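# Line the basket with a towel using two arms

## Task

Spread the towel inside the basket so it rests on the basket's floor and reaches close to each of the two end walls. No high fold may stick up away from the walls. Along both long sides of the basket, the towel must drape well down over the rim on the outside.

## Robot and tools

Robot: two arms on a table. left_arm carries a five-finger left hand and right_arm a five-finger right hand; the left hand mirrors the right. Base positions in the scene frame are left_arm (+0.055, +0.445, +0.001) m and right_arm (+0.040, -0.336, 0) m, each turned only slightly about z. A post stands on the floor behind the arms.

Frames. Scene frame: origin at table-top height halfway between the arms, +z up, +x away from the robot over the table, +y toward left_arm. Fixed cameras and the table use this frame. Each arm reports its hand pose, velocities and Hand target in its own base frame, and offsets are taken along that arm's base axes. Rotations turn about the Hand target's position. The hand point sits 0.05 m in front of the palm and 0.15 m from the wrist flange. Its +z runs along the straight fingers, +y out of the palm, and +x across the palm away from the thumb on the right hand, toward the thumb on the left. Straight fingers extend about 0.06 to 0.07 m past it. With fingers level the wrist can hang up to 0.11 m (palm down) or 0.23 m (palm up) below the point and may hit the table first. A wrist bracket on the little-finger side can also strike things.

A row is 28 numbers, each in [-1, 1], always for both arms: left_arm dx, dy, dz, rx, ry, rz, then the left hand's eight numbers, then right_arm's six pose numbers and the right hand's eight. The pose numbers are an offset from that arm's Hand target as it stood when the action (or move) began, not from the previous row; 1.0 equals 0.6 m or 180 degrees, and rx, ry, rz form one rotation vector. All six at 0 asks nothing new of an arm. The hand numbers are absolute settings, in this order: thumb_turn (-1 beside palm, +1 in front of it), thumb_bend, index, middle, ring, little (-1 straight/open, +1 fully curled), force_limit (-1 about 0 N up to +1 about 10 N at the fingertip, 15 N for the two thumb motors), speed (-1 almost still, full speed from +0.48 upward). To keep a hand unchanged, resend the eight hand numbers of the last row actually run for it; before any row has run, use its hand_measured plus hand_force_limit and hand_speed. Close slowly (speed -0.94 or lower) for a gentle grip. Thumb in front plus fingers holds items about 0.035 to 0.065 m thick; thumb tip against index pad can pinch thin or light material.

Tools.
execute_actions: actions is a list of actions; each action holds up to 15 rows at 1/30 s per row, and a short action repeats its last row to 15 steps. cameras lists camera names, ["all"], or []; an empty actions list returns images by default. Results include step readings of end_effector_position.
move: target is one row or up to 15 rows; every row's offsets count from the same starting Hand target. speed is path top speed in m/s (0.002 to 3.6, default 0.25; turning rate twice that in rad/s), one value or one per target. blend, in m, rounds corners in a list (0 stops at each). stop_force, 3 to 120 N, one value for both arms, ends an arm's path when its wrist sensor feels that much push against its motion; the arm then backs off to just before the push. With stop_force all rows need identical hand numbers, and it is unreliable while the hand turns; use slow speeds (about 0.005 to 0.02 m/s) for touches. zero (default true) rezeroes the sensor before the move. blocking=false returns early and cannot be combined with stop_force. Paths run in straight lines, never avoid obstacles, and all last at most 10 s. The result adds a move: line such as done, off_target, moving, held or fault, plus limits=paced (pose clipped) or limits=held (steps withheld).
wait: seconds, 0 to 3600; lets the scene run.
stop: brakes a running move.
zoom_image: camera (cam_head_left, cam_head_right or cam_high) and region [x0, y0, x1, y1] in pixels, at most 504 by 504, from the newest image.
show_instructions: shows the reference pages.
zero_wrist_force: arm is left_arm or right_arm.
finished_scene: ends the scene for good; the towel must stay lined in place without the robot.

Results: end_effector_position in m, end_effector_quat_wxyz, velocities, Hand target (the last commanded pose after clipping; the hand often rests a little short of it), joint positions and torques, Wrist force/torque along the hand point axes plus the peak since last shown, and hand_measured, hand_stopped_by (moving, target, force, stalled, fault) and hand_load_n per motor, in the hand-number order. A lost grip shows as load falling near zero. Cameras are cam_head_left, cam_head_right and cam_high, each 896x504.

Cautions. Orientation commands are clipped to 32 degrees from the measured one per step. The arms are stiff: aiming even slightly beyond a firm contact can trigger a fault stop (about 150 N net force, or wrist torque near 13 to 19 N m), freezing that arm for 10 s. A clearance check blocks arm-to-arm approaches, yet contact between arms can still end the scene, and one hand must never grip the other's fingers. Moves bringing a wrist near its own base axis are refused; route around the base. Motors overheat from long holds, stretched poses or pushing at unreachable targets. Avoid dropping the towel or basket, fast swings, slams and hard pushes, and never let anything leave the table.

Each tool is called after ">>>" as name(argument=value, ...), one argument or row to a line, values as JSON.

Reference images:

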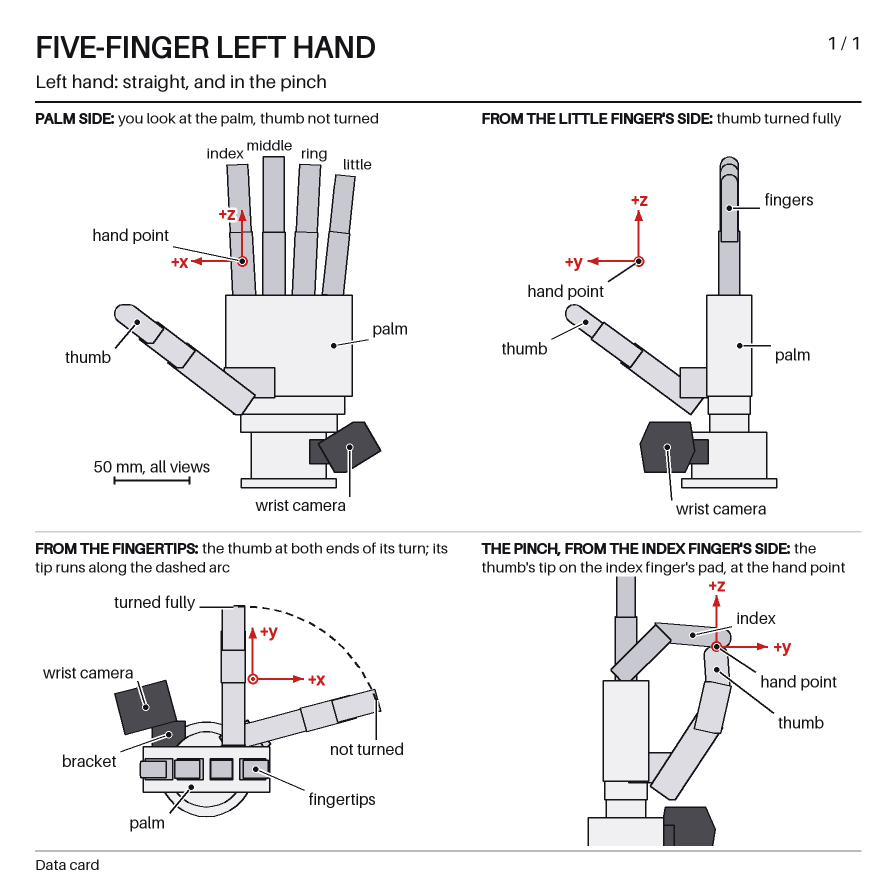

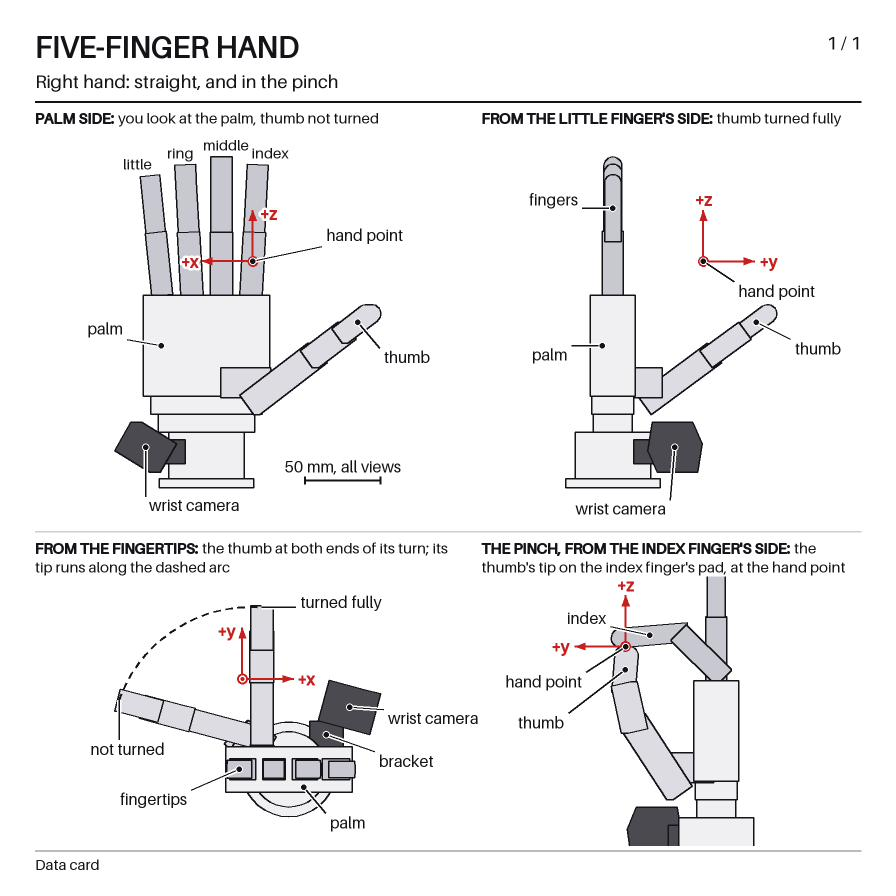

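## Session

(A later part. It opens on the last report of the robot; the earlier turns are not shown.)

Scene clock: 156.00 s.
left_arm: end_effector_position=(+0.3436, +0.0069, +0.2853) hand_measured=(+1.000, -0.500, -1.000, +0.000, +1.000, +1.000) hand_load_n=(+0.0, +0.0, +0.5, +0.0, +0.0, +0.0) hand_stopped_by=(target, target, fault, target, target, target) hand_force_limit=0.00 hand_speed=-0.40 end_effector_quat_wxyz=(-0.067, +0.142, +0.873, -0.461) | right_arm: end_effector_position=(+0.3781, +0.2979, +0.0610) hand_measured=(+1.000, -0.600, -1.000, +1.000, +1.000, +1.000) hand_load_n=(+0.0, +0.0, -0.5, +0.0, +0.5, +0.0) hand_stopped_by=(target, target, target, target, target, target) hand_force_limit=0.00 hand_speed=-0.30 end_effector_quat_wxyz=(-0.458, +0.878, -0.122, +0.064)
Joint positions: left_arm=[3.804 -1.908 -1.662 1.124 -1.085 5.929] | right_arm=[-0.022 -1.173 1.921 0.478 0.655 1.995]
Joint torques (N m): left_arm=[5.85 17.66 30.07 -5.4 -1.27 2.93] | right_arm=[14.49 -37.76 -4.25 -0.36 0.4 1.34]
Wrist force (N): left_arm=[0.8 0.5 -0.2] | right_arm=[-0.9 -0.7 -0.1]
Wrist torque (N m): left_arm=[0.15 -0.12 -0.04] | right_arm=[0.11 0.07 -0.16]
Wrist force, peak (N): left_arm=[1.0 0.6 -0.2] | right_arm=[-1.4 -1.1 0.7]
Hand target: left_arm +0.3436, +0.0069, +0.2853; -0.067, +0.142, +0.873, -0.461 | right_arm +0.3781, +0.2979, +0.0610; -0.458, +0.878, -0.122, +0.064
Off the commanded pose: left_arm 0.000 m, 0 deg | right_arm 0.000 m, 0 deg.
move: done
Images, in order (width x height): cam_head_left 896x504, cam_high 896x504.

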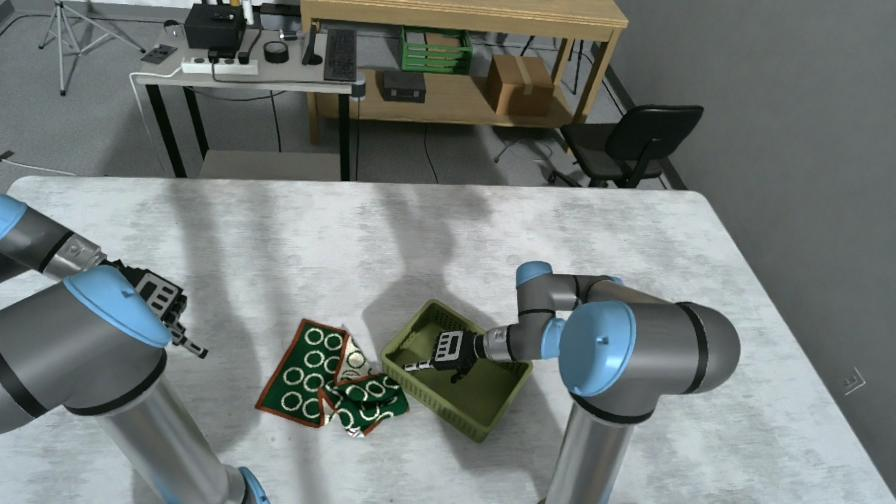

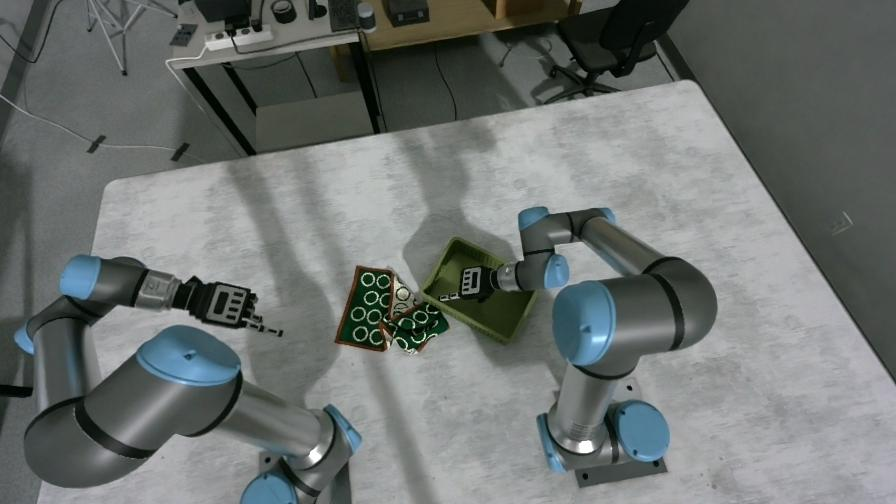

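>>> move(
  target=[
    [0,0,0,0,0,0,1,-0.5,-1,0,1,1,0.0,-0.4,0,-0.05,0.0,0,0,0,1,-0.6,0.5,1,1,1,0,-0.3],
    [0,0,0,0,0,0,1,-0.5,-1,0,1,1,0.0,-0.4,-0.013,-0.199,0.0,0,0,0,1,-0.6,0.5,1,1,1,0,-0.3],
  ],
  speed=0.12,
)

>>> move(
  target=[0,0,0,0,0,0,1,-0.5,-1,0,1,1,0.0,-0.4,0.155,-0.14,0,0,0,0,1,-0.6,0.5,1,1,1,0,-0.3],
  speed=0.06,
  cameras=["cam_high","cam_head_left"],
)

Scene clock: 158.53 s.
left_arm: end_effector_position=(+0.3436, +0.0069, +0.2853) hand_measured=(+1.000, -0.500, -1.000, +0.000, +1.000, +1.000) hand_load_n=(+0.0, +0.0, +0.0, +0.0, +0.0, +0.0) hand_stopped_by=(target, target, fault, target, target, target) hand_force_limit=0.00 hand_speed=-0.40 end_effector_quat_wxyz=(-0.067, +0.142, +0.873, -0.461) | right_arm: end_effector_position=(+0.3703, +0.1786, +0.0610) hand_measured=(+1.000, -0.600, +0.500, +1.000, +1.000, +1.000) hand_load_n=(+0.0, +0.0, +0.0, +0.0, +0.0, +0.0) hand_stopped_by=(target, target, target, target, target, target) hand_force_limit=0.00 hand_speed=-0.30 end_effector_quat_wxyz=(-0.458, +0.878, -0.122, +0.064)
Joint positions: left_arm=[3.804 -1.908 -1.662 1.124 -1.085 5.929] | right_arm=[-0.37 -1.13 2.027 0.807 0.616 1.407]
Joint torques (N m): left_arm=[5.28 18.29 29.65 -5.5 -1.15 2.81] | right_arm=[-12.33 -21.46 -1.68 5 0.38 -1.46]
Wrist force (N): left_arm=[0.8 0.3 -0.4] | right_arm=[-0.8 -1.2 0.3]
Wrist torque (N m): left_arm=[0.14 -0.13 -0.04] | right_arm=[0.06 -0.02 -0.01]
Wrist force, peak (N): left_arm=[1.1 0.3 0.2] | right_arm=[-1.7 -1.8 0.6]
Hand target: left_arm +0.3436, +0.0069, +0.2853; -0.067, +0.142, +0.873, -0.461 | right_arm +0.3703, +0.1785, +0.0610; -0.458, +0.878, -0.122, +0.064
Off the commanded pose: left_arm 0.000 m, 0 deg | right_arm 0.000 m, 0 deg.
move: done

Scene clock: 161.03 s.
left_arm: end_effector_position=(+0.3436, +0.0069, +0.2853) hand_measured=(+1.000, -0.500, -1.000, +0.000, +1.000, +1.000) hand_load_n=(+0.0, +0.0, +0.0, +0.0, +0.0, +0.0) hand_stopped_by=(target, target, fault, target, target, target) hand_force_limit=0.00 hand_speed=-0.40 end_effector_quat_wxyz=(-0.067, +0.142, +0.873, -0.461) | right_arm: end_effector_position=(+0.4632, +0.0946, +0.0610) hand_measured=(+1.000, -0.600, +0.500, +1.000, +1.000, +1.000) hand_load_n=(+0.0, +0.0, +0.0, +0.0, +0.0, +0.0) hand_stopped_by=(target, target, target, target, target, target) hand_force_limit=0.00 hand_speed=-0.30 end_effector_quat_wxyz=(-0.458, +0.878, -0.122, +0.064)
Joint positions: left_arm=[3.804 -1.908 -1.662 1.124 -1.085 5.929] | right_arm=[-0.471 -0.936 1.722 1.055 0.637 1.237]
Joint torques (N m): left_arm=[5.32 17.8 30.4 -5.42 -1.21 2.76] | right_arm=[-12.4 -30.98 -19.66 5.02 0.43 -1.48]
Wrist force (N): left_arm=[0.8 0.4 -0.2] | right_arm=[-1.7 -1.9 0.5]
Wrist torque (N m): left_arm=[0.14 -0.13 -0.04] | right_arm=[0.02 0.04 -0.06]
Wrist force, peak (N): left_arm=[1.1 0.2 0.0] | right_arm=[-2.0 -3.7 0.2]
Hand target: left_arm +0.3436, +0.0069, +0.2853; -0.067, +0.142, +0.873, -0.461 | right_arm +0.4633, +0.0945, +0.0610; -0.458, +0.878, -0.122, +0.064
Off the commanded pose: left_arm 0.000 m, 0 deg | right_arm 0.000 m, 0 deg.
move: done
Images, in order (width x height): cam_head_left 896x504, cam_high 896x504.

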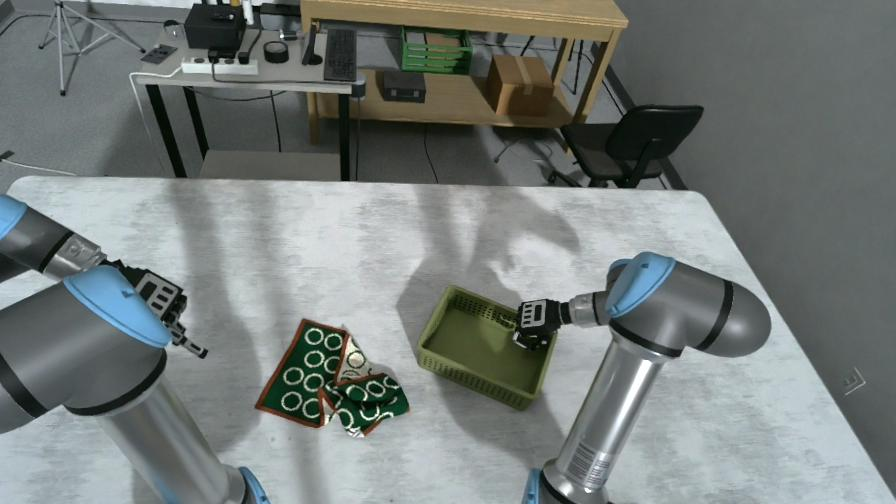

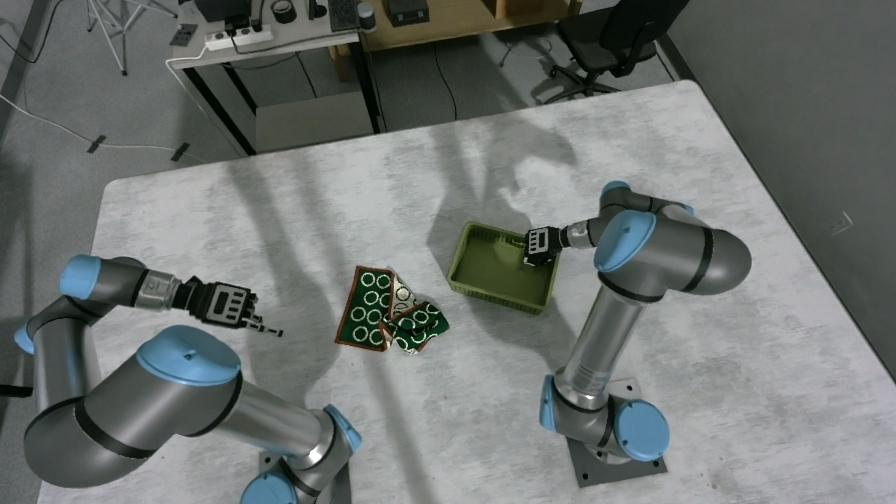

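>>> move(
  target=[
    [0,0,0,0,0,0,1,-0.5,-1,0,1,1,0.0,-0.4,-0.05,0.15,0.0,0,0,0,1,-0.6,0.5,1,1,1,0,-0.3],
    [0,0,0,0,0,0,1,-0.5,-1,0,1,1,0.0,-0.4,-0.05,0.151,0.0,0,0,0,1,-0.6,-1,1,1,1,0,-0.3],
    [0,0,0,0,0,0,1,-0.5,-1,0,1,1,0.0,-0.4,-0.067,0.195,0.0,0,0,0,1,-0.6,-1,1,1,1,0,-0.3],
  ],
  speed=0.12,
  cameras=["cam_high"],
)

>>> move(
  target=[0,0,0,0,0,0,1,-0.5,-1,0,1,1,0.0,-0.4,-0.153,0.078,0,0,0,0,1,-0.6,-1,1,1,1,0,-0.3],
  speed=0.06,
  cameras=["cam_high","cam_head_left"],
)

Scene clock: 165.23 s.
left_arm: end_effector_position=(+0.3436, +0.0069, +0.2853) hand_measured=(+1.000, -0.500, -1.000, +0.000, +1.000, +1.000) hand_load_n=(+0.0, +0.0, +0.0, +0.0, +0.5, +0.0) hand_stopped_by=(target, target, fault, target, target, target) hand_force_limit=0.00 hand_speed=-0.40 end_effector_quat_wxyz=(-0.067, +0.142, +0.873, -0.461) | right_arm: end_effector_position=(+0.4231, +0.2115, +0.0610) hand_measured=(+1.000, -0.600, -1.000, +1.000, +1.000, +1.000) hand_load_n=(+0.0, +0.0, +0.0, +0.0, +0.0, +0.0) hand_stopped_by=(target, target, target, target, target, target) hand_force_limit=0.00 hand_speed=-0.30 end_effector_quat_wxyz=(-0.458, +0.878, -0.122, +0.064)
Joint positions: left_arm=[3.804 -1.908 -1.662 1.124 -1.085 5.929] | right_arm=[-0.237 -1.066 1.843 0.738 0.611 1.638]
Joint torques (N m): left_arm=[5.07 18.01 28.83 -5.38 -1.16 2.95] | right_arm=[14.91 -41.14 -2.95 -0.03 0.32 1.22]
Wrist force (N): left_arm=[1.0 0.3 -0.1] | right_arm=[-1.2 -1.3 0.2]
Wrist torque (N m): left_arm=[0.11 -0.14 -0.03] | right_arm=[0.06 0.03 -0.20]
Wrist force, peak (N): left_arm=[1.1 0.4 -0.3] | right_arm=[-2.0 -2.1 0.6]
Hand target: left_arm +0.3436, +0.0069, +0.2853; -0.067, +0.142, +0.873, -0.461 | right_arm +0.4231, +0.2115, +0.0610; -0.458, +0.878, -0.122, +0.064
Off the commanded pose: left_arm 0.000 m, 0 deg | right_arm 0.000 m, 0 deg.
move: done

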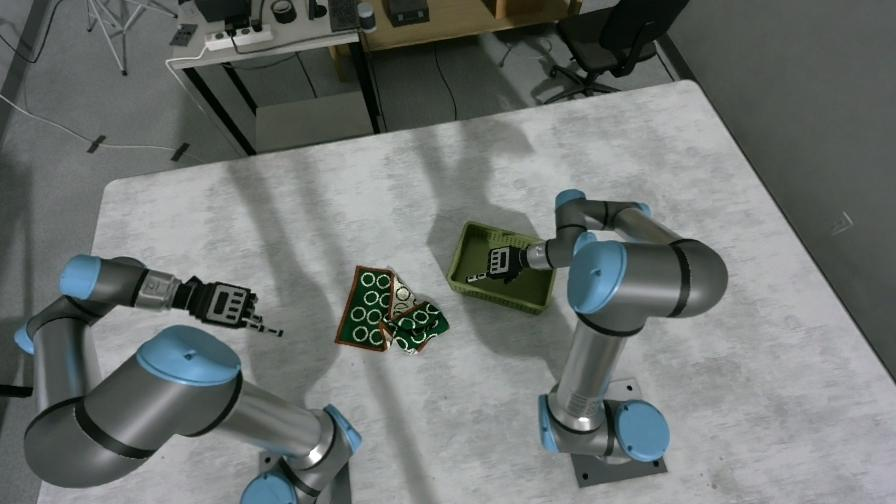

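Scene clock: 167.37 s.
left_arm: end_effector_position=(+0.3436, +0.0069, +0.2853) hand_measured=(+1.000, -0.500, -1.000, +0.000, +1.000, +1.000) hand_load_n=(+0.0, +0.0, +0.0, +0.0, +0.0, +0.5) hand_stopped_by=(target, target, fault, target, target, target) hand_force_limit=0.00 hand_speed=-0.40 end_effector_quat_wxyz=(-0.067, +0.142, +0.873, -0.461) | right_arm: end_effector_position=(+0.3313, +0.2583, +0.0610) hand_measured=(+1.000, -0.600, -1.000, +1.000, +1.000, +1.000) hand_load_n=(+0.0, +0.0, -0.5, +0.0, +0.0, +0.0) hand_stopped_by=(target, target, target, target, target, target) hand_force_limit=0.00 hand_speed=-0.30 end_effector_quat_wxyz=(-0.458, +0.878, -0.122, +0.064)
Joint positions: left_arm=[3.804 -1.908 -1.662 1.124 -1.085 5.929] | right_arm=[-0.155 -1.244 2.093 0.551 0.621 1.779]
Joint torques (N m): left_arm=[5.34 18.37 29.75 -5.58 -1.1 2.86] | right_arm=[14.14 -32.44 -2.28 -0.07 0.32 1.33]
Wrist force (N): left_arm=[0.7 0.5 -0.3] | right_arm=[-0.7 -0.9 0.2]
Wrist torque (N m): left_arm=[0.15 -0.10 -0.05] | right_arm=[0.07 0.06 -0.15]
Wrist force, peak (N): left_arm=[1.2 0.4 -0.3] | right_arm=[-1.2 -1.1 0.0]
Hand target: left_arm +0.3436, +0.0069, +0.2853; -0.067, +0.142, +0.873, -0.461 | right_arm +0.3313, +0.2583, +0.0610; -0.458, +0.878, -0.122, +0.064
Off the commanded pose: left_arm 0.000 m, 0 deg | right_arm 0.000 m, 0 deg.
move: done
Images, in order (width x height): cam_head_left 896x504, cam_high 896x504.

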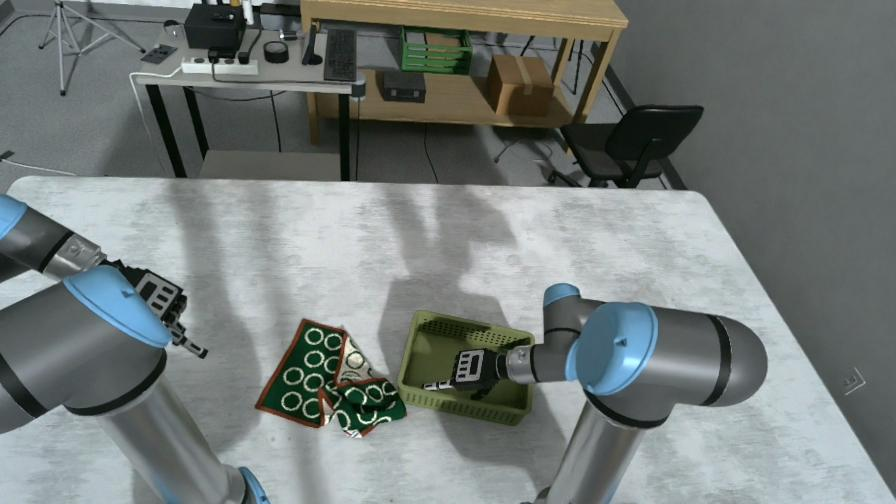

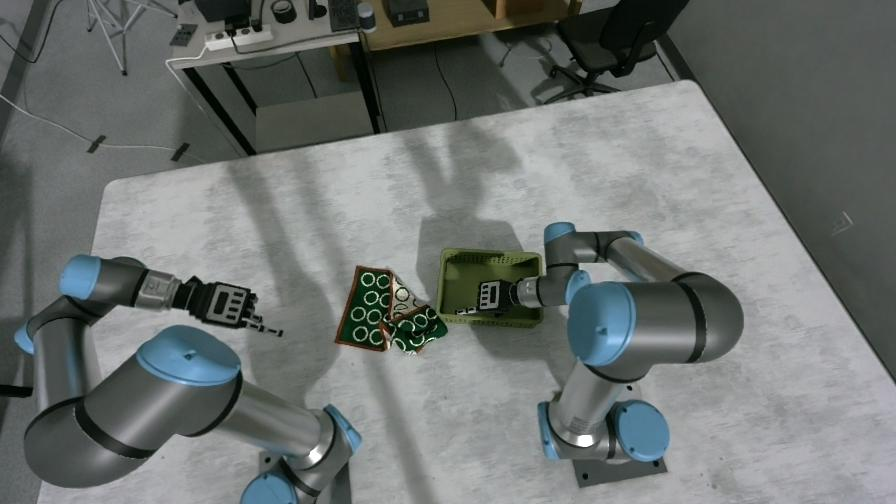

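>>> move(
  target=[0,0,0,0,0,0,1,-0.5,-1,0,1,1,0.0,-0.4,-0.085,0.015,0,0,0,0,1,-0.6,-1,1,1,1,0,-0.3],
  speed=0.06,
)

>>> move(
  target=[
    [0,0,0,0,0,0,1,-0.5,-1,0,1,1,0.0,-0.4,0.05,-0.03,0,0,0,0,1,-0.6,-1,1,1,1,0,-0.3],
    [0,0,0,0,0,0,1,-0.5,-1,0,1,1,0.0,-0.4,0.05,-0.03,0.3,0,0,0,1,-0.6,0.2,1,1,1,0,-0.3],
  ],
  speed=0.12,
  cameras=["all"],
)

>>> zoom_image(
  camera="cam_high",
  region=[320, 220, 560, 360],
)

Scene clock: 169.43 s.
left_arm: end_effector_position=(+0.3436, +0.0069, +0.2853) hand_measured=(+1.000, -0.500, -1.000, +0.000, +1.000, +1.000) hand_load_n=(+0.0, +0.0, +0.0, -0.5, +0.0, +0.0) hand_stopped_by=(target, target, fault, target, target, target) hand_force_limit=0.00 hand_speed=-0.40 end_effector_quat_wxyz=(-0.067, +0.142, +0.873, -0.461) | right_arm: end_effector_position=(+0.2803, +0.2673, +0.0610) hand_measured=(+1.000, -0.600, -1.000, +1.000, +1.000, +1.000) hand_load_n=(-0.5, +0.0, -0.5, +0.0, +0.0, +0.0) hand_stopped_by=(target, target, target, target, target, target) hand_force_limit=0.00 hand_speed=-0.30 end_effector_quat_wxyz=(-0.458, +0.878, -0.121, +0.064)
Joint positions: left_arm=[3.804 -1.908 -1.662 1.124 -1.085 5.929] | right_arm=[-0.151 -1.339 2.229 0.504 0.621 1.786]
Joint torques (N m): left_arm=[5.64 18.44 28.9 -5.48 -1.12 2.68] | right_arm=[8.79 -29.06 -1.24 -0.07 0.29 1.37]
Wrist force (N): left_arm=[0.6 0.3 0.1] | right_arm=[-1.1 -1.1 0.6]
Wrist torque (N m): left_arm=[0.11 -0.09 -0.05] | right_arm=[0.04 0.08 -0.21]
Wrist force, peak (N): left_arm=[1.1 0.6 -0.1] | right_arm=[-1.0 -1.5 0.5]
Hand target: left_arm +0.3436, +0.0069, +0.2853; -0.067, +0.142, +0.873, -0.461 | right_arm +0.2803, +0.2673, +0.0610; -0.458, +0.878, -0.122, +0.064
Off the commanded pose: left_arm 0.000 m, 0 deg | right_arm 0.000 m, 0 deg.
move: done

Scene clock: 172.97 s.
left_arm: end_effector_position=(+0.3436, +0.0069, +0.2853) hand_measured=(+1.000, -0.500, -1.000, +0.000, +1.000, +1.000) hand_load_n=(-0.5, +0.0, +0.0, +0.0, +0.0, +0.0) hand_stopped_by=(target, target, fault, target, target, target) hand_force_limit=0.00 hand_speed=-0.40 end_effector_quat_wxyz=(-0.067, +0.142, +0.873, -0.461) | right_arm: end_effector_position=(+0.3103, +0.2493, +0.2410) hand_measured=(+1.000, -0.600, +0.200, +1.000, +1.000, +1.000) hand_load_n=(+0.0, +0.0, +0.0, +0.0, +0.5, +0.0) hand_stopped_by=(target, target, target, target, target, target) hand_force_limit=0.00 hand_speed=-0.30 end_effector_quat_wxyz=(-0.458, +0.878, -0.122, +0.064)
Joint positions: left_arm=[3.804 -1.908 -1.662 1.124 -1.085 5.929] | right_arm=[-0.199 -1.556 1.929 1.088 0.614 1.704]
Joint torques (N m): left_arm=[4.73 19.09 29.43 -5.32 -1.2 2.84] | right_arm=[-11.97 -24.81 -25.13 4.68 -3.04 -1.34]
Wrist force (N): left_arm=[0.8 0.3 -0.4] | right_arm=[-1.3 -1.2 0.4]
Wrist torque (N m): left_arm=[0.14 -0.13 -0.04] | right_arm=[0.05 0.06 -0.03]
Wrist force, peak (N): left_arm=[1.1 0.6 -0.1] | right_arm=[-1.6 -2.2 -0.1]
Hand target: left_arm +0.3436, +0.0069, +0.2853; -0.067, +0.142, +0.873, -0.461 | right_arm +0.3103, +0.2493, +0.2410; -0.458, +0.878, -0.122, +0.064
Off the commanded pose: left_arm 0.000 m, 0 deg | right_arm 0.000 m, 0 deg.
move: done

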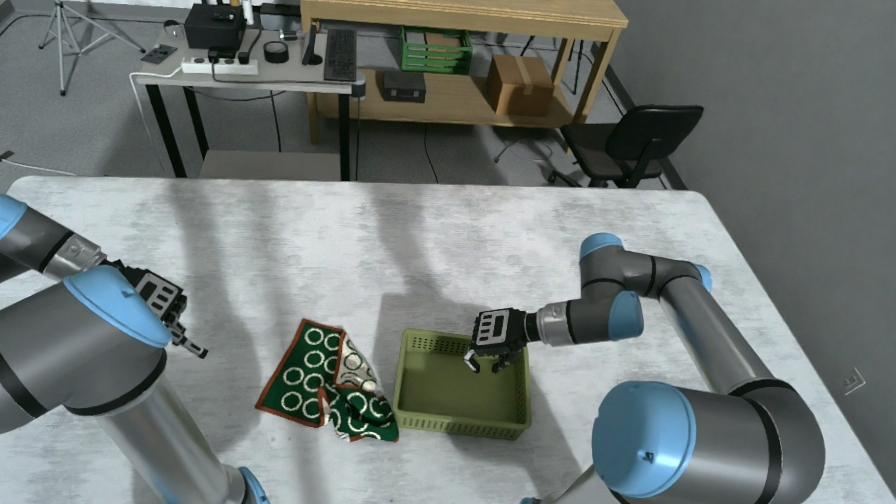

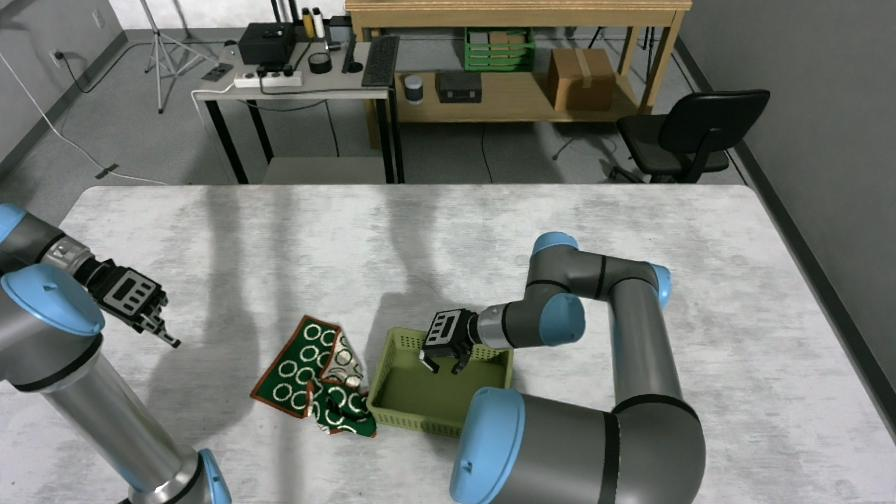

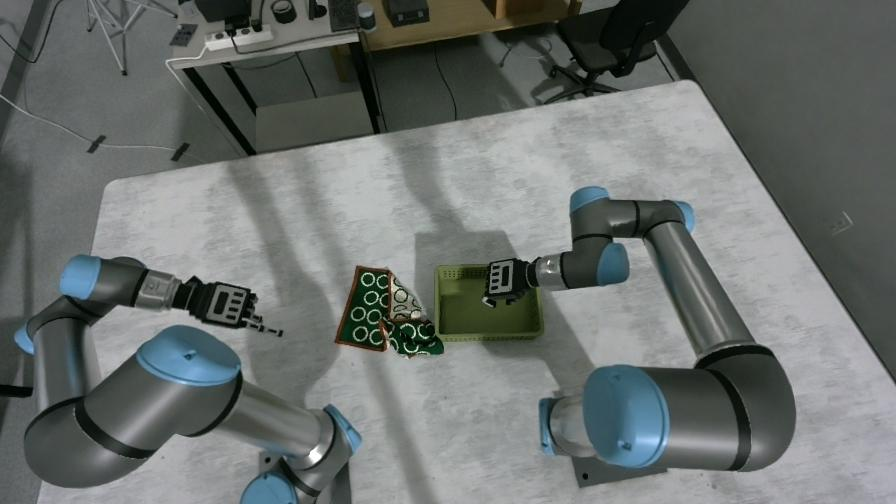

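Scaled by 2.100 from the camera's image (finer frame: 1280x720).

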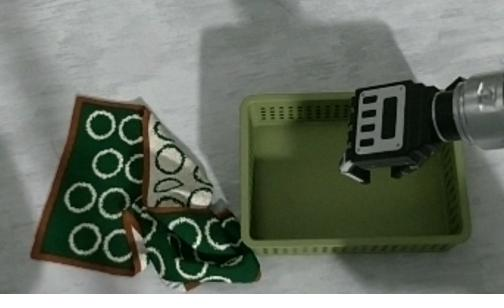

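>>> move(
  target=[
    [0,0,0,0,0,0,1,-0.5,-1,0,1,1,0.0,-0.4,0.3675,0.5555,0,0,0,0,1,-0.5,0,1,1,1,0,-0.3],
    [0,0,0,0,0,0,1,-0.5,-1,0,1,1,0.0,-0.4,0.3675,0.5555,-0.3,0,0,0,1,-0.5,0,1,1,1,0,-0.3],
  ],
  speed=0.2,
  cameras=["all"],
)

>>> zoom_image(
  camera="cam_high",
  region=[300, 220, 460, 360],
)

>>> zoom_image(
  camera="cam_head_right",
  region=[230, 280, 400, 450],
)

>>> zoom_image(
  camera="cam_head_left",
  region=[240, 280, 410, 450],
)

Scene clock: 178.20 s.
left_arm: end_effector_position=(+0.3436, +0.0069, +0.2853) hand_measured=(+1.000, -0.500, -1.000, +0.000, +1.000, +1.000) hand_load_n=(+0.0, +0.0, +0.0, +0.0, +0.0, +0.0) hand_stopped_by=(target, target, fault, target, target, target) hand_force_limit=0.00 hand_speed=-0.40 end_effector_quat_wxyz=(-0.067, +0.142, +0.873, -0.461) | right_arm: end_effector_position=(+0.5308, +0.5826, +0.0611) hand_measured=(+1.000, -0.502, +0.000, +1.000, +1.000, +1.000) hand_load_n=(+0.5, +3.5, +0.0, +0.0, +0.0, +0.0) hand_stopped_by=(target, target, target, target, target, target) hand_force_limit=0.00 hand_speed=-0.30 end_effector_quat_wxyz=(-0.458, +0.878, -0.122, +0.064)
Joint positions: left_arm=[3.804 -1.908 -1.662 1.124 -1.085 5.929] | right_arm=[0.469 -0.659 0.915 0.544 0.924 2.585]
Joint torques (N m): left_arm=[4.47 18.52 29.18 -5.45 -1.19 2.76] | right_arm=[5.03 -46.62 -9.94 -1.26 0.84 0.89]
Wrist force (N): left_arm=[0.7 0.5 -0.1] | right_arm=[-1.7 -1.1 0.1]
Wrist torque (N m): left_arm=[0.15 -0.10 -0.05] | right_arm=[0.10 0.15 -0.20]
Wrist force, peak (N): left_arm=[1.2 0.5 -0.2] | right_arm=[-1.9 -1.9 1.5]
Hand target: left_arm +0.3436, +0.0069, +0.2853; -0.067, +0.142, +0.873, -0.461 | right_arm +0.5308, +0.5826, +0.0610; -0.458, +0.878, -0.122, +0.064
Off the commanded pose: left_arm 0.000 m, 0 deg | right_arm 0.000 m, 0 deg.
move: done

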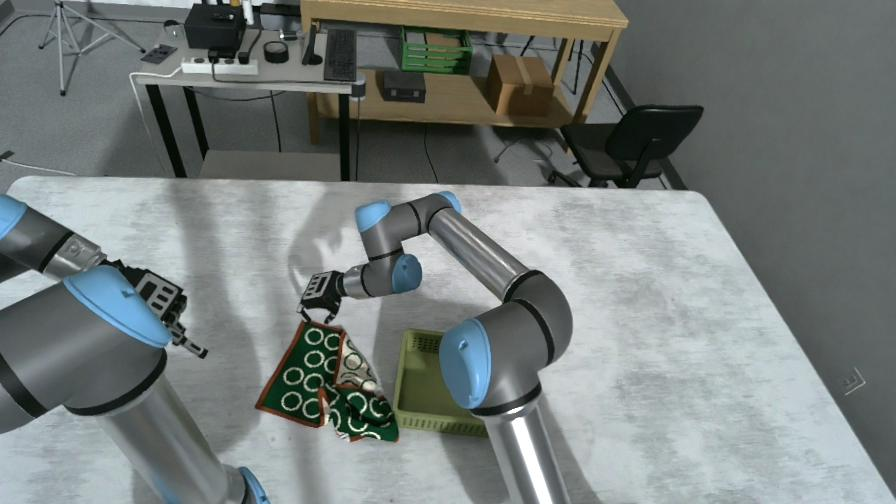

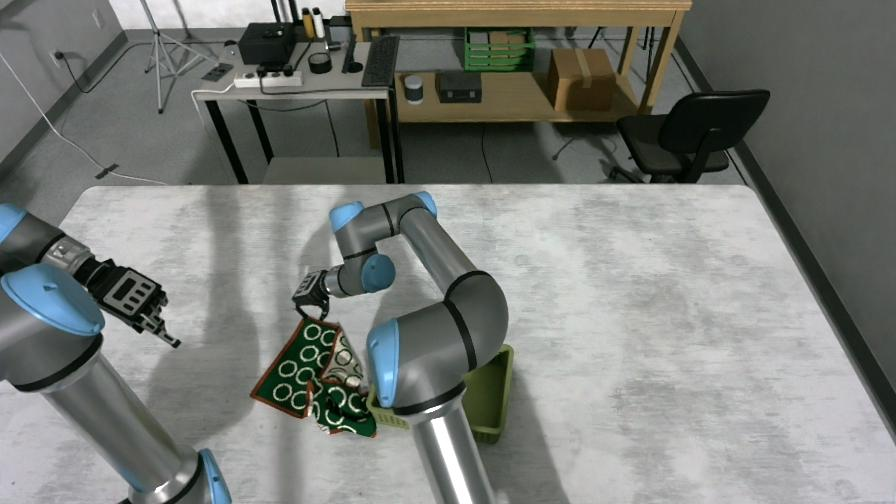

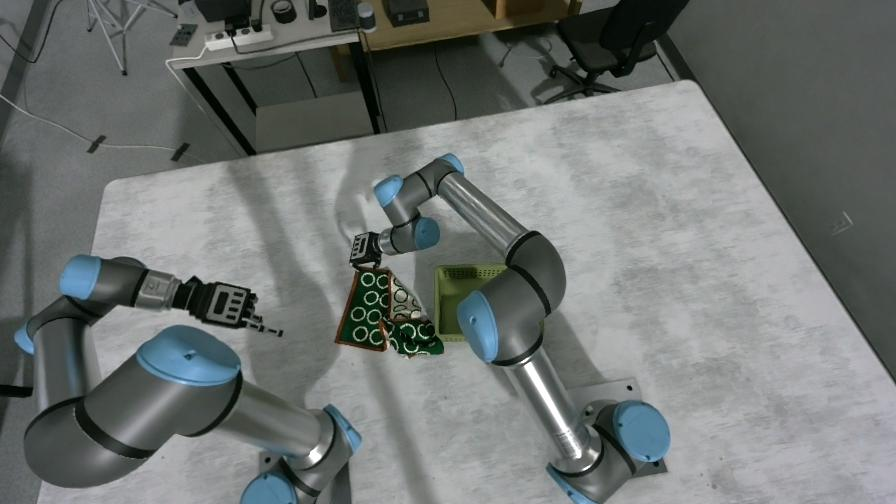

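Scaled by 3.150 from the camera's image (finer frame: 1280x720).

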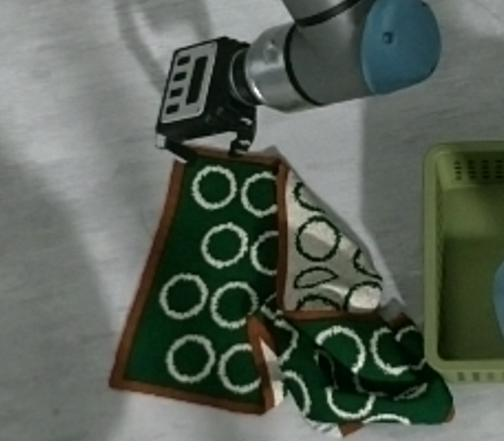

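Scaled by 2.965 from the camera's image (finer frame: 1280x720).

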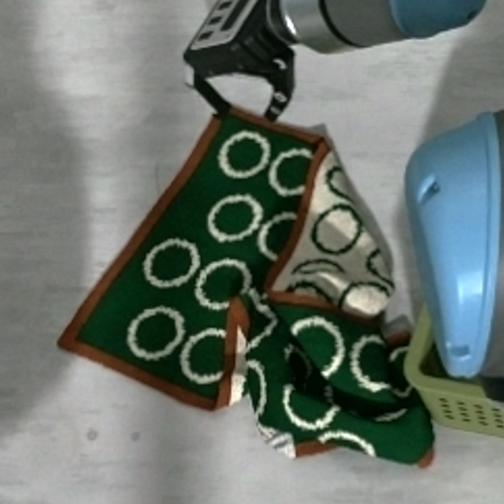

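Scaled by 2.965 from the camera's image (finer frame: 1280x720).

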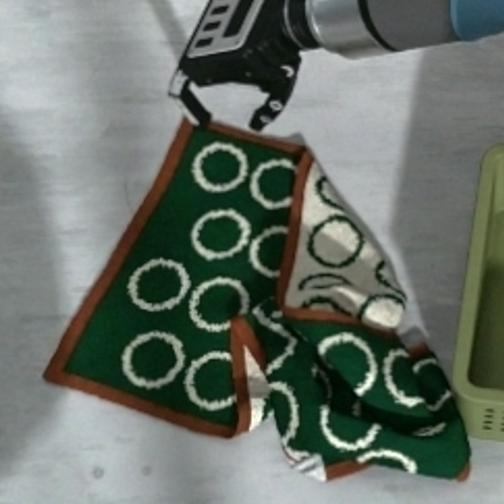

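>>> move(
  target=[
    [0,0,0,0,0,0,1,-0.5,-1,0,1,1,0.0,-0.4,-0.016,0.006,0,0,0,0,1,-0.5,0,1,1,1,0,-0.3],
    [0,0,0,0,0,0,1,-0.5,-1,0,1,1,0.0,-0.4,-0.016,0.006,-0.03,0,0,0,1,-0.5,0,1,1,1,0,-0.3],
  ],
  speed=0.06,
)

>>> move(
  target=[0,0,0,0,0,0,1,-0.5,-1,0,1,1,0.0,-0.4,0,0,-0.06,0,0,0,1,-0.5,0,1,1,1,0,-0.3],
  speed=0.01,
  stop_force=6,
)

Scene clock: 180.20 s.
left_arm: end_effector_position=(+0.3436, +0.0069, +0.2853) hand_measured=(+1.000, -0.500, -1.000, +0.000, +1.000, +1.000) hand_load_n=(+0.0, +0.0, +0.0, +0.0, +0.0, +0.0) hand_stopped_by=(target, target, fault, target, target, target) hand_force_limit=0.00 hand_speed=-0.40 end_effector_quat_wxyz=(-0.067, +0.142, +0.873, -0.461) | right_arm: end_effector_position=(+0.5212, +0.5862, +0.0431) hand_measured=(+1.000, -0.502, +0.000, +1.000, +1.000, +1.000) hand_load_n=(+0.5, +3.5, +0.0, +0.0, +0.0, +0.0) hand_stopped_by=(target, target, target, target, target, target) hand_force_limit=0.00 hand_speed=-0.30 end_effector_quat_wxyz=(-0.458, +0.878, -0.122, +0.064)
Joint positions: left_arm=[3.804 -1.908 -1.662 1.124 -1.085 5.929] | right_arm=[0.481 -0.661 0.966 0.489 0.933 2.596]
Joint torques (N m): left_arm=[4.51 18.29 28.86 -5.43 -1.27 2.81] | right_arm=[14.7 -46.1 -9.7 -1.35 0.83 1.25]
Wrist force (N): left_arm=[1.1 0.2 -0.3] | right_arm=[-1.7 -1.2 0.2]
Wrist torque (N m): left_arm=[0.12 -0.17 -0.02] | right_arm=[0.07 0.14 -0.20]
Wrist force, peak (N): left_arm=[1.1 0.2 -0.3] | right_arm=[-1.9 -2.1 0.0]
Hand target: left_arm +0.3436, +0.0069, +0.2853; -0.067, +0.142, +0.873, -0.461 | right_arm +0.5212, +0.5862, +0.0430; -0.458, +0.878, -0.122, +0.064
Off the commanded pose: left_arm 0.000 m, 0 deg | right_arm 0.000 m, 0 deg.
move: done

Scene clock: 183.50 s.
left_arm: end_effector_position=(+0.3436, +0.0069, +0.2853) hand_measured=(+1.000, -0.500, -1.000, +0.000, +1.000, +1.000) hand_load_n=(+0.0, +0.0, +0.0, +0.0, +0.0, +0.0) hand_stopped_by=(target, target, fault, target, target, target) hand_force_limit=0.00 hand_speed=-0.40 end_effector_quat_wxyz=(-0.067, +0.142, +0.873, -0.461) | right_arm: end_effector_position=(+0.5212, +0.5862, +0.0214) hand_measured=(+1.000, -0.502, +0.000, +1.000, +1.000, +1.000) hand_load_n=(+0.5, +3.0, +0.0, +0.0, +0.0, +0.0) hand_stopped_by=(target, target, target, target, target, target) hand_force_limit=0.00 hand_speed=-0.30 end_effector_quat_wxyz=(-0.458, +0.878, -0.121, +0.064)
Joint positions: left_arm=[3.804 -1.908 -1.662 1.124 -1.085 5.929] | right_arm=[0.481 -0.641 0.986 0.449 0.933 2.596]
Joint torques (N m): left_arm=[5.05 18.89 29.11 -5.43 -1.18 2.86] | right_arm=[13.01 -57.17 -24.42 3.04 0.69 -0.02]
Wrist force (N): left_arm=[0.8 0.1 -0.1] | right_arm=[-1.9 -6.6 -2.1]
Wrist torque (N m): left_arm=[0.08 -0.12 -0.03] | right_arm=[-0.13 0.15 -0.23]
Wrist force, peak (N): left_arm=[1.1 0.4 -0.3] | right_arm=[-2.2 -9.3 -3.3]
Hand target: left_arm +0.3436, +0.0069, +0.2853; -0.067, +0.142, +0.873, -0.461 | right_arm +0.5212, +0.5862, +0.0214; -0.458, +0.878, -0.121, +0.064 (not the last commanded pose)
Off the commanded pose: left_arm 0.000 m, 0 deg | right_arm 0.014 m, 0 deg.
move: contact (right_arm)

>>> move(
  target=[0,0,0,0,0,0,1,-0.5,-1,0,1,1,0.0,-0.4,0,0,0,0,0,0,1,-0.5,0,-1,1,1,0,-0.3],
  speed=0.05,
)

>>> execute_actions(
  actions=[
    [[0,0,0,0,0,0,1,-0.5,-1,0,1,1,0.0,-0.4,0,0,-0.006,0,0,0,1,0.0,0.5,-1,1,1,0.6,-0.88]],
    [[0,0,0,0,0,0,1,-0.5,-1,0,1,1,0.0,-0.4,0,0,-0.006,0,0,0,1,0.0,0.5,-1,1,1,0.6,-0.88]],
    [[0,0,0,0,0,0,1,-0.5,-1,0,1,1,0.0,-0.4,0,0,-0.003,0,0,0,1,0.0,0.5,-1,1,1,0.6,-0.88]],
  ],
  cameras=[],
)

>>> move(
  target=[0,0,0,0,0,0,1,-0.5,-1,0,1,1,0.0,-0.4,0,0,0.1,0,0,0,1,0.0,0.5,-1,1,1,0.6,-0.88],
  speed=0.05,
  cameras=["all"],
)

>>> zoom_image(
  camera="cam_head_right",
  region=[230, 280, 400, 450],
)

Scene clock: 184.80 s.
left_arm: end_effector_position=(+0.3436, +0.0069, +0.2853) hand_measured=(+1.000, -0.500, -1.000, +0.000, +1.000, +1.000) hand_load_n=(+0.0, +0.0, +0.0, +0.0, +0.0, +0.0) hand_stopped_by=(target, target, fault, target, target, target) hand_force_limit=0.00 hand_speed=-0.40 end_effector_quat_wxyz=(-0.067, +0.142, +0.873, -0.461) | right_arm: end_effector_position=(+0.5212, +0.5863, +0.0215) hand_measured=(+1.000, -0.502, +0.000, +0.054, +1.000, +1.000) hand_load_n=(+0.0, +0.0, +0.0, -20.5, +0.0, +0.0) hand_stopped_by=(target, target, target, moving, target, target) hand_force_limit=0.00 hand_speed=-0.30 end_effector_quat_wxyz=(-0.458, +0.878, -0.121, +0.064)
Joint positions: left_arm=[3.804 -1.908 -1.662 1.124 -1.085 5.929] | right_arm=[0.481 -0.641 0.986 0.449 0.933 2.596]
Joint torques (N m): left_arm=[4.34 18.35 28.44 -5.51 -1.04 2.64] | right_arm=[12.44 -43.58 -19.34 1.3 0.74 -0.27]
Wrist force (N): left_arm=[0.6 0.4 -0.1] | right_arm=[-2.2 -14.0 -13.9]
Wrist torque (N m): left_arm=[0.13 -0.09 -0.06] | right_arm=[-0.34 0.49 -0.46]
Wrist force, peak (N): left_arm=[1.0 0.3 0.1] | right_arm=[-2.2 -14.1 -14.1]
Hand target: left_arm +0.3436, +0.0069, +0.2853; -0.067, +0.142, +0.873, -0.461 | right_arm +0.5212, +0.5862, +0.0214; -0.458, +0.878, -0.121, +0.064
Off the commanded pose: left_arm 0.000 m, 0 deg | right_arm 0.000 m, 0 deg.
move: done

Scene clock: 186.57 s.
left_arm: end_effector_position=(+0.3436, +0.0069, +0.2853) hand_measured=(+1.000, -0.500, -1.000, +0.000, +1.000, +1.000) hand_load_n=(+0.0, +0.0, +0.0, +0.0, +0.0, +0.5) hand_stopped_by=(target, target, fault, target, target, target) hand_force_limit=0.00 hand_speed=-0.40 end_effector_quat_wxyz=(-0.067, +0.142, +0.873, -0.461) | right_arm: end_effector_position=(+0.5212, +0.5863, +0.0124) hand_measured=(+1.000, -0.268, +0.498, +0.086, +1.000, +1.000) hand_load_n=(-1.0, +12.5, +7.0, -37.0, +0.0, +0.0) hand_stopped_by=(target, force, target, moving, target, target) hand_force_limit=0.60 hand_speed=-0.88 end_effector_quat_wxyz=(-0.458, +0.878, -0.121, +0.064)
Joint positions: left_arm=[3.804 -1.908 -1.662 1.124 -1.085 5.929] | right_arm=[0.481 -0.632 0.994 0.433 0.933 2.596]
Joint torques (N m): left_arm=[4.79 19.71 28.53 -5.44 -1.2 2.75] | right_arm=[10.79 29.44 35.61 4.13 9.41 -0.65]
Wrist force (N): left_arm=[0.8 0.4 -0.3] | right_arm=[6.2 -94.5 -50.2]
Wrist torque (N m): left_arm=[0.14 -0.13 -0.04] | right_arm=[-1.68 1.16 -2.30]
Wrist force, peak (N): left_arm=[1.1 0.5 -0.1] | right_arm=[6.2 -94.5 -50.2]
Hand target: left_arm +0.3436, +0.0069, +0.2853; -0.067, +0.142, +0.873, -0.461 | right_arm +0.5212, +0.5862, +0.0124; -0.458, +0.878, -0.121, +0.064
Off the commanded pose: left_arm 0.000 m, 0 deg | right_arm 0.000 m, 0 deg.
Step readings (end_effector_position of left_arm | right_arm):
0: (+0.3436, +0.0069, +0.2853) | (+0.5212, +0.5863, +0.0215)
1: (+0.3436, +0.0069, +0.2853) | (+0.5212, +0.5863, +0.0215)
2: (+0.3436, +0.0069, +0.2853) | (+0.5212, +0.5863, +0.0210)
4: (+0.3436, +0.0069, +0.2853) | (+0.5213, +0.5863, +0.0194)
8: (+0.3436, +0.0069, +0.2853) | (+0.5213, +0.5863, +0.0183)
15: (+0.3436, +0.0069, +0.2853) | (+0.5212, +0.5863, +0.0178)
16: (+0.3436, +0.0069, +0.2853) | (+0.5212, +0.5862, +0.0177)
17: (+0.3436, +0.0069, +0.2853) | (+0.5212, +0.5863, +0.0170)
19: (+0.3436, +0.0069, +0.2853) | (+0.5213, +0.5863, +0.0157)
23: (+0.3436, +0.0069, +0.2853) | (+0.5213, +0.5863, +0.0147)
30: (+0.3436, +0.0069, +0.2853) | (+0.5212, +0.5863, +0.0143)
31: (+0.3436, +0.0069, +0.2853) | (+0.5212, +0.5863, +0.0142)
32: (+0.3436, +0.0069, +0.2853) | (+0.5212, +0.5863, +0.0139)
34: (+0.3436, +0.0069, +0.2853) | (+0.5212, +0.5863, +0.0132)
38: (+0.3436, +0.0069, +0.2853) | (+0.5212, +0.5863, +0.0127)
45: (+0.3436, +0.0069, +0.2853) | (+0.5212, +0.5863, +0.0125)

Scene clock: 188.13 s.
left_arm: end_effector_position=(+0.3436, +0.0069, +0.2853) hand_measured=(+1.000, -0.500, -1.000, +0.000, +1.000, +1.000) hand_load_n=(+0.0, +0.0, +0.0, +0.0, +0.0, +0.5) hand_stopped_by=(target, target, fault, target, target, target) hand_force_limit=0.00 hand_speed=-0.40 end_effector_quat_wxyz=(-0.067, +0.142, +0.873, -0.461) | right_arm: end_effector_position=(+0.5212, +0.5863, +0.0723) hand_measured=(+1.000, -0.268, +0.498, -1.000, +1.000, +1.000) hand_load_n=(-1.0, +12.0, +7.5, +0.0, +0.0, +0.0) hand_stopped_by=(target, force, target, target, target, target) hand_force_limit=0.60 hand_speed=-0.88 end_effector_quat_wxyz=(-0.458, +0.878, -0.122, +0.064)
Joint positions: left_arm=[3.804 -1.908 -1.662 1.124 -1.085 5.929] | right_arm=[0.481 -0.684 0.932 0.547 0.933 2.596]
Joint torques (N m): left_arm=[4.55 19.21 29.09 -5.43 -1.12 2.57] | right_arm=[12.55 -60.53 -27.65 2.85 -2.22 -0.97]
Wrist force (N): left_arm=[0.8 0.1 -0.1] | right_arm=[-1.6 -1.1 0.3]
Wrist torque (N m): left_arm=[0.08 -0.12 -0.04] | right_arm=[0.09 0.12 -0.04]
Wrist force, peak (N): left_arm=[1.1 0.4 -0.2] | right_arm=[6.3 -94.5 -50.0]
Hand target: left_arm +0.3436, +0.0069, +0.2853; -0.067, +0.142, +0.873, -0.461 | right_arm +0.5212, +0.5862, +0.0724; -0.458, +0.878, -0.121, +0.064
Off the commanded pose: left_arm 0.000 m, 0 deg | right_arm 0.000 m, 0 deg.
move: done

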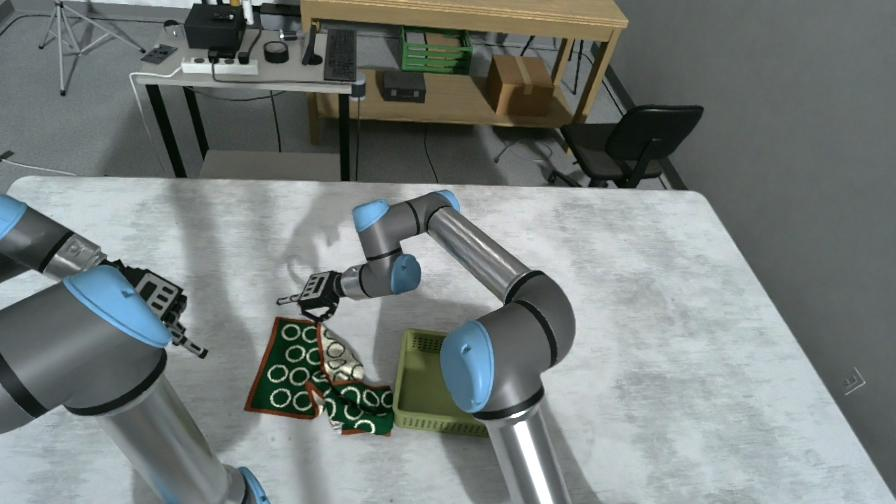

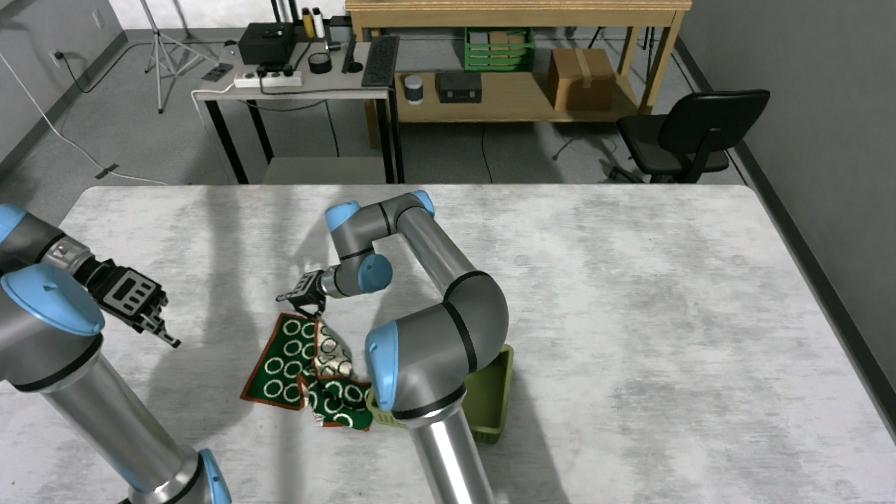

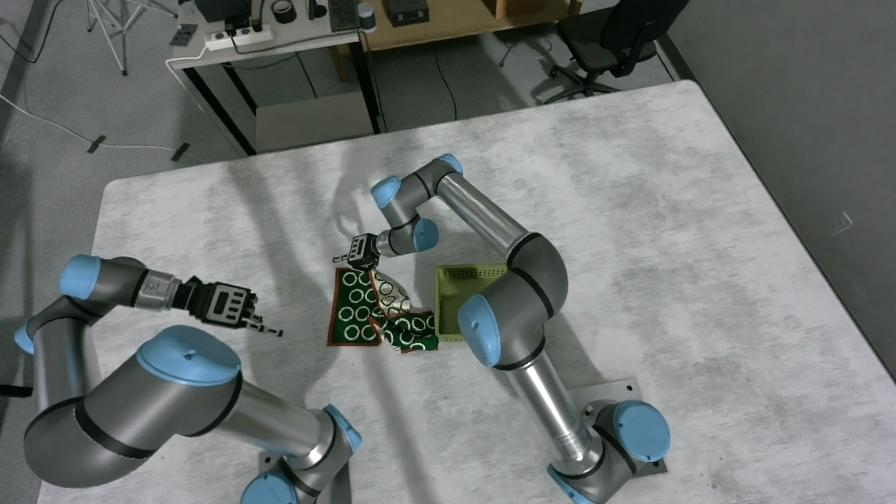

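Scaled by 2.965 from the camera's image (finer frame: 1280x720).

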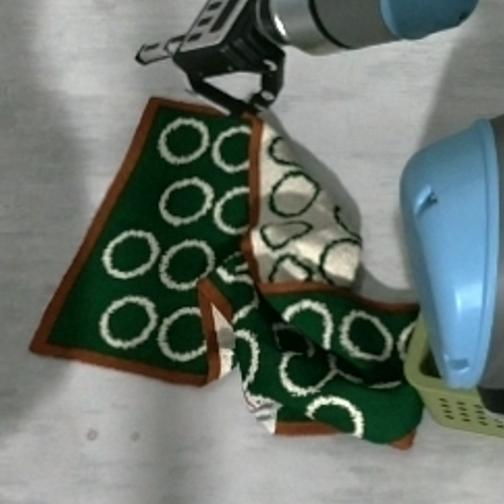

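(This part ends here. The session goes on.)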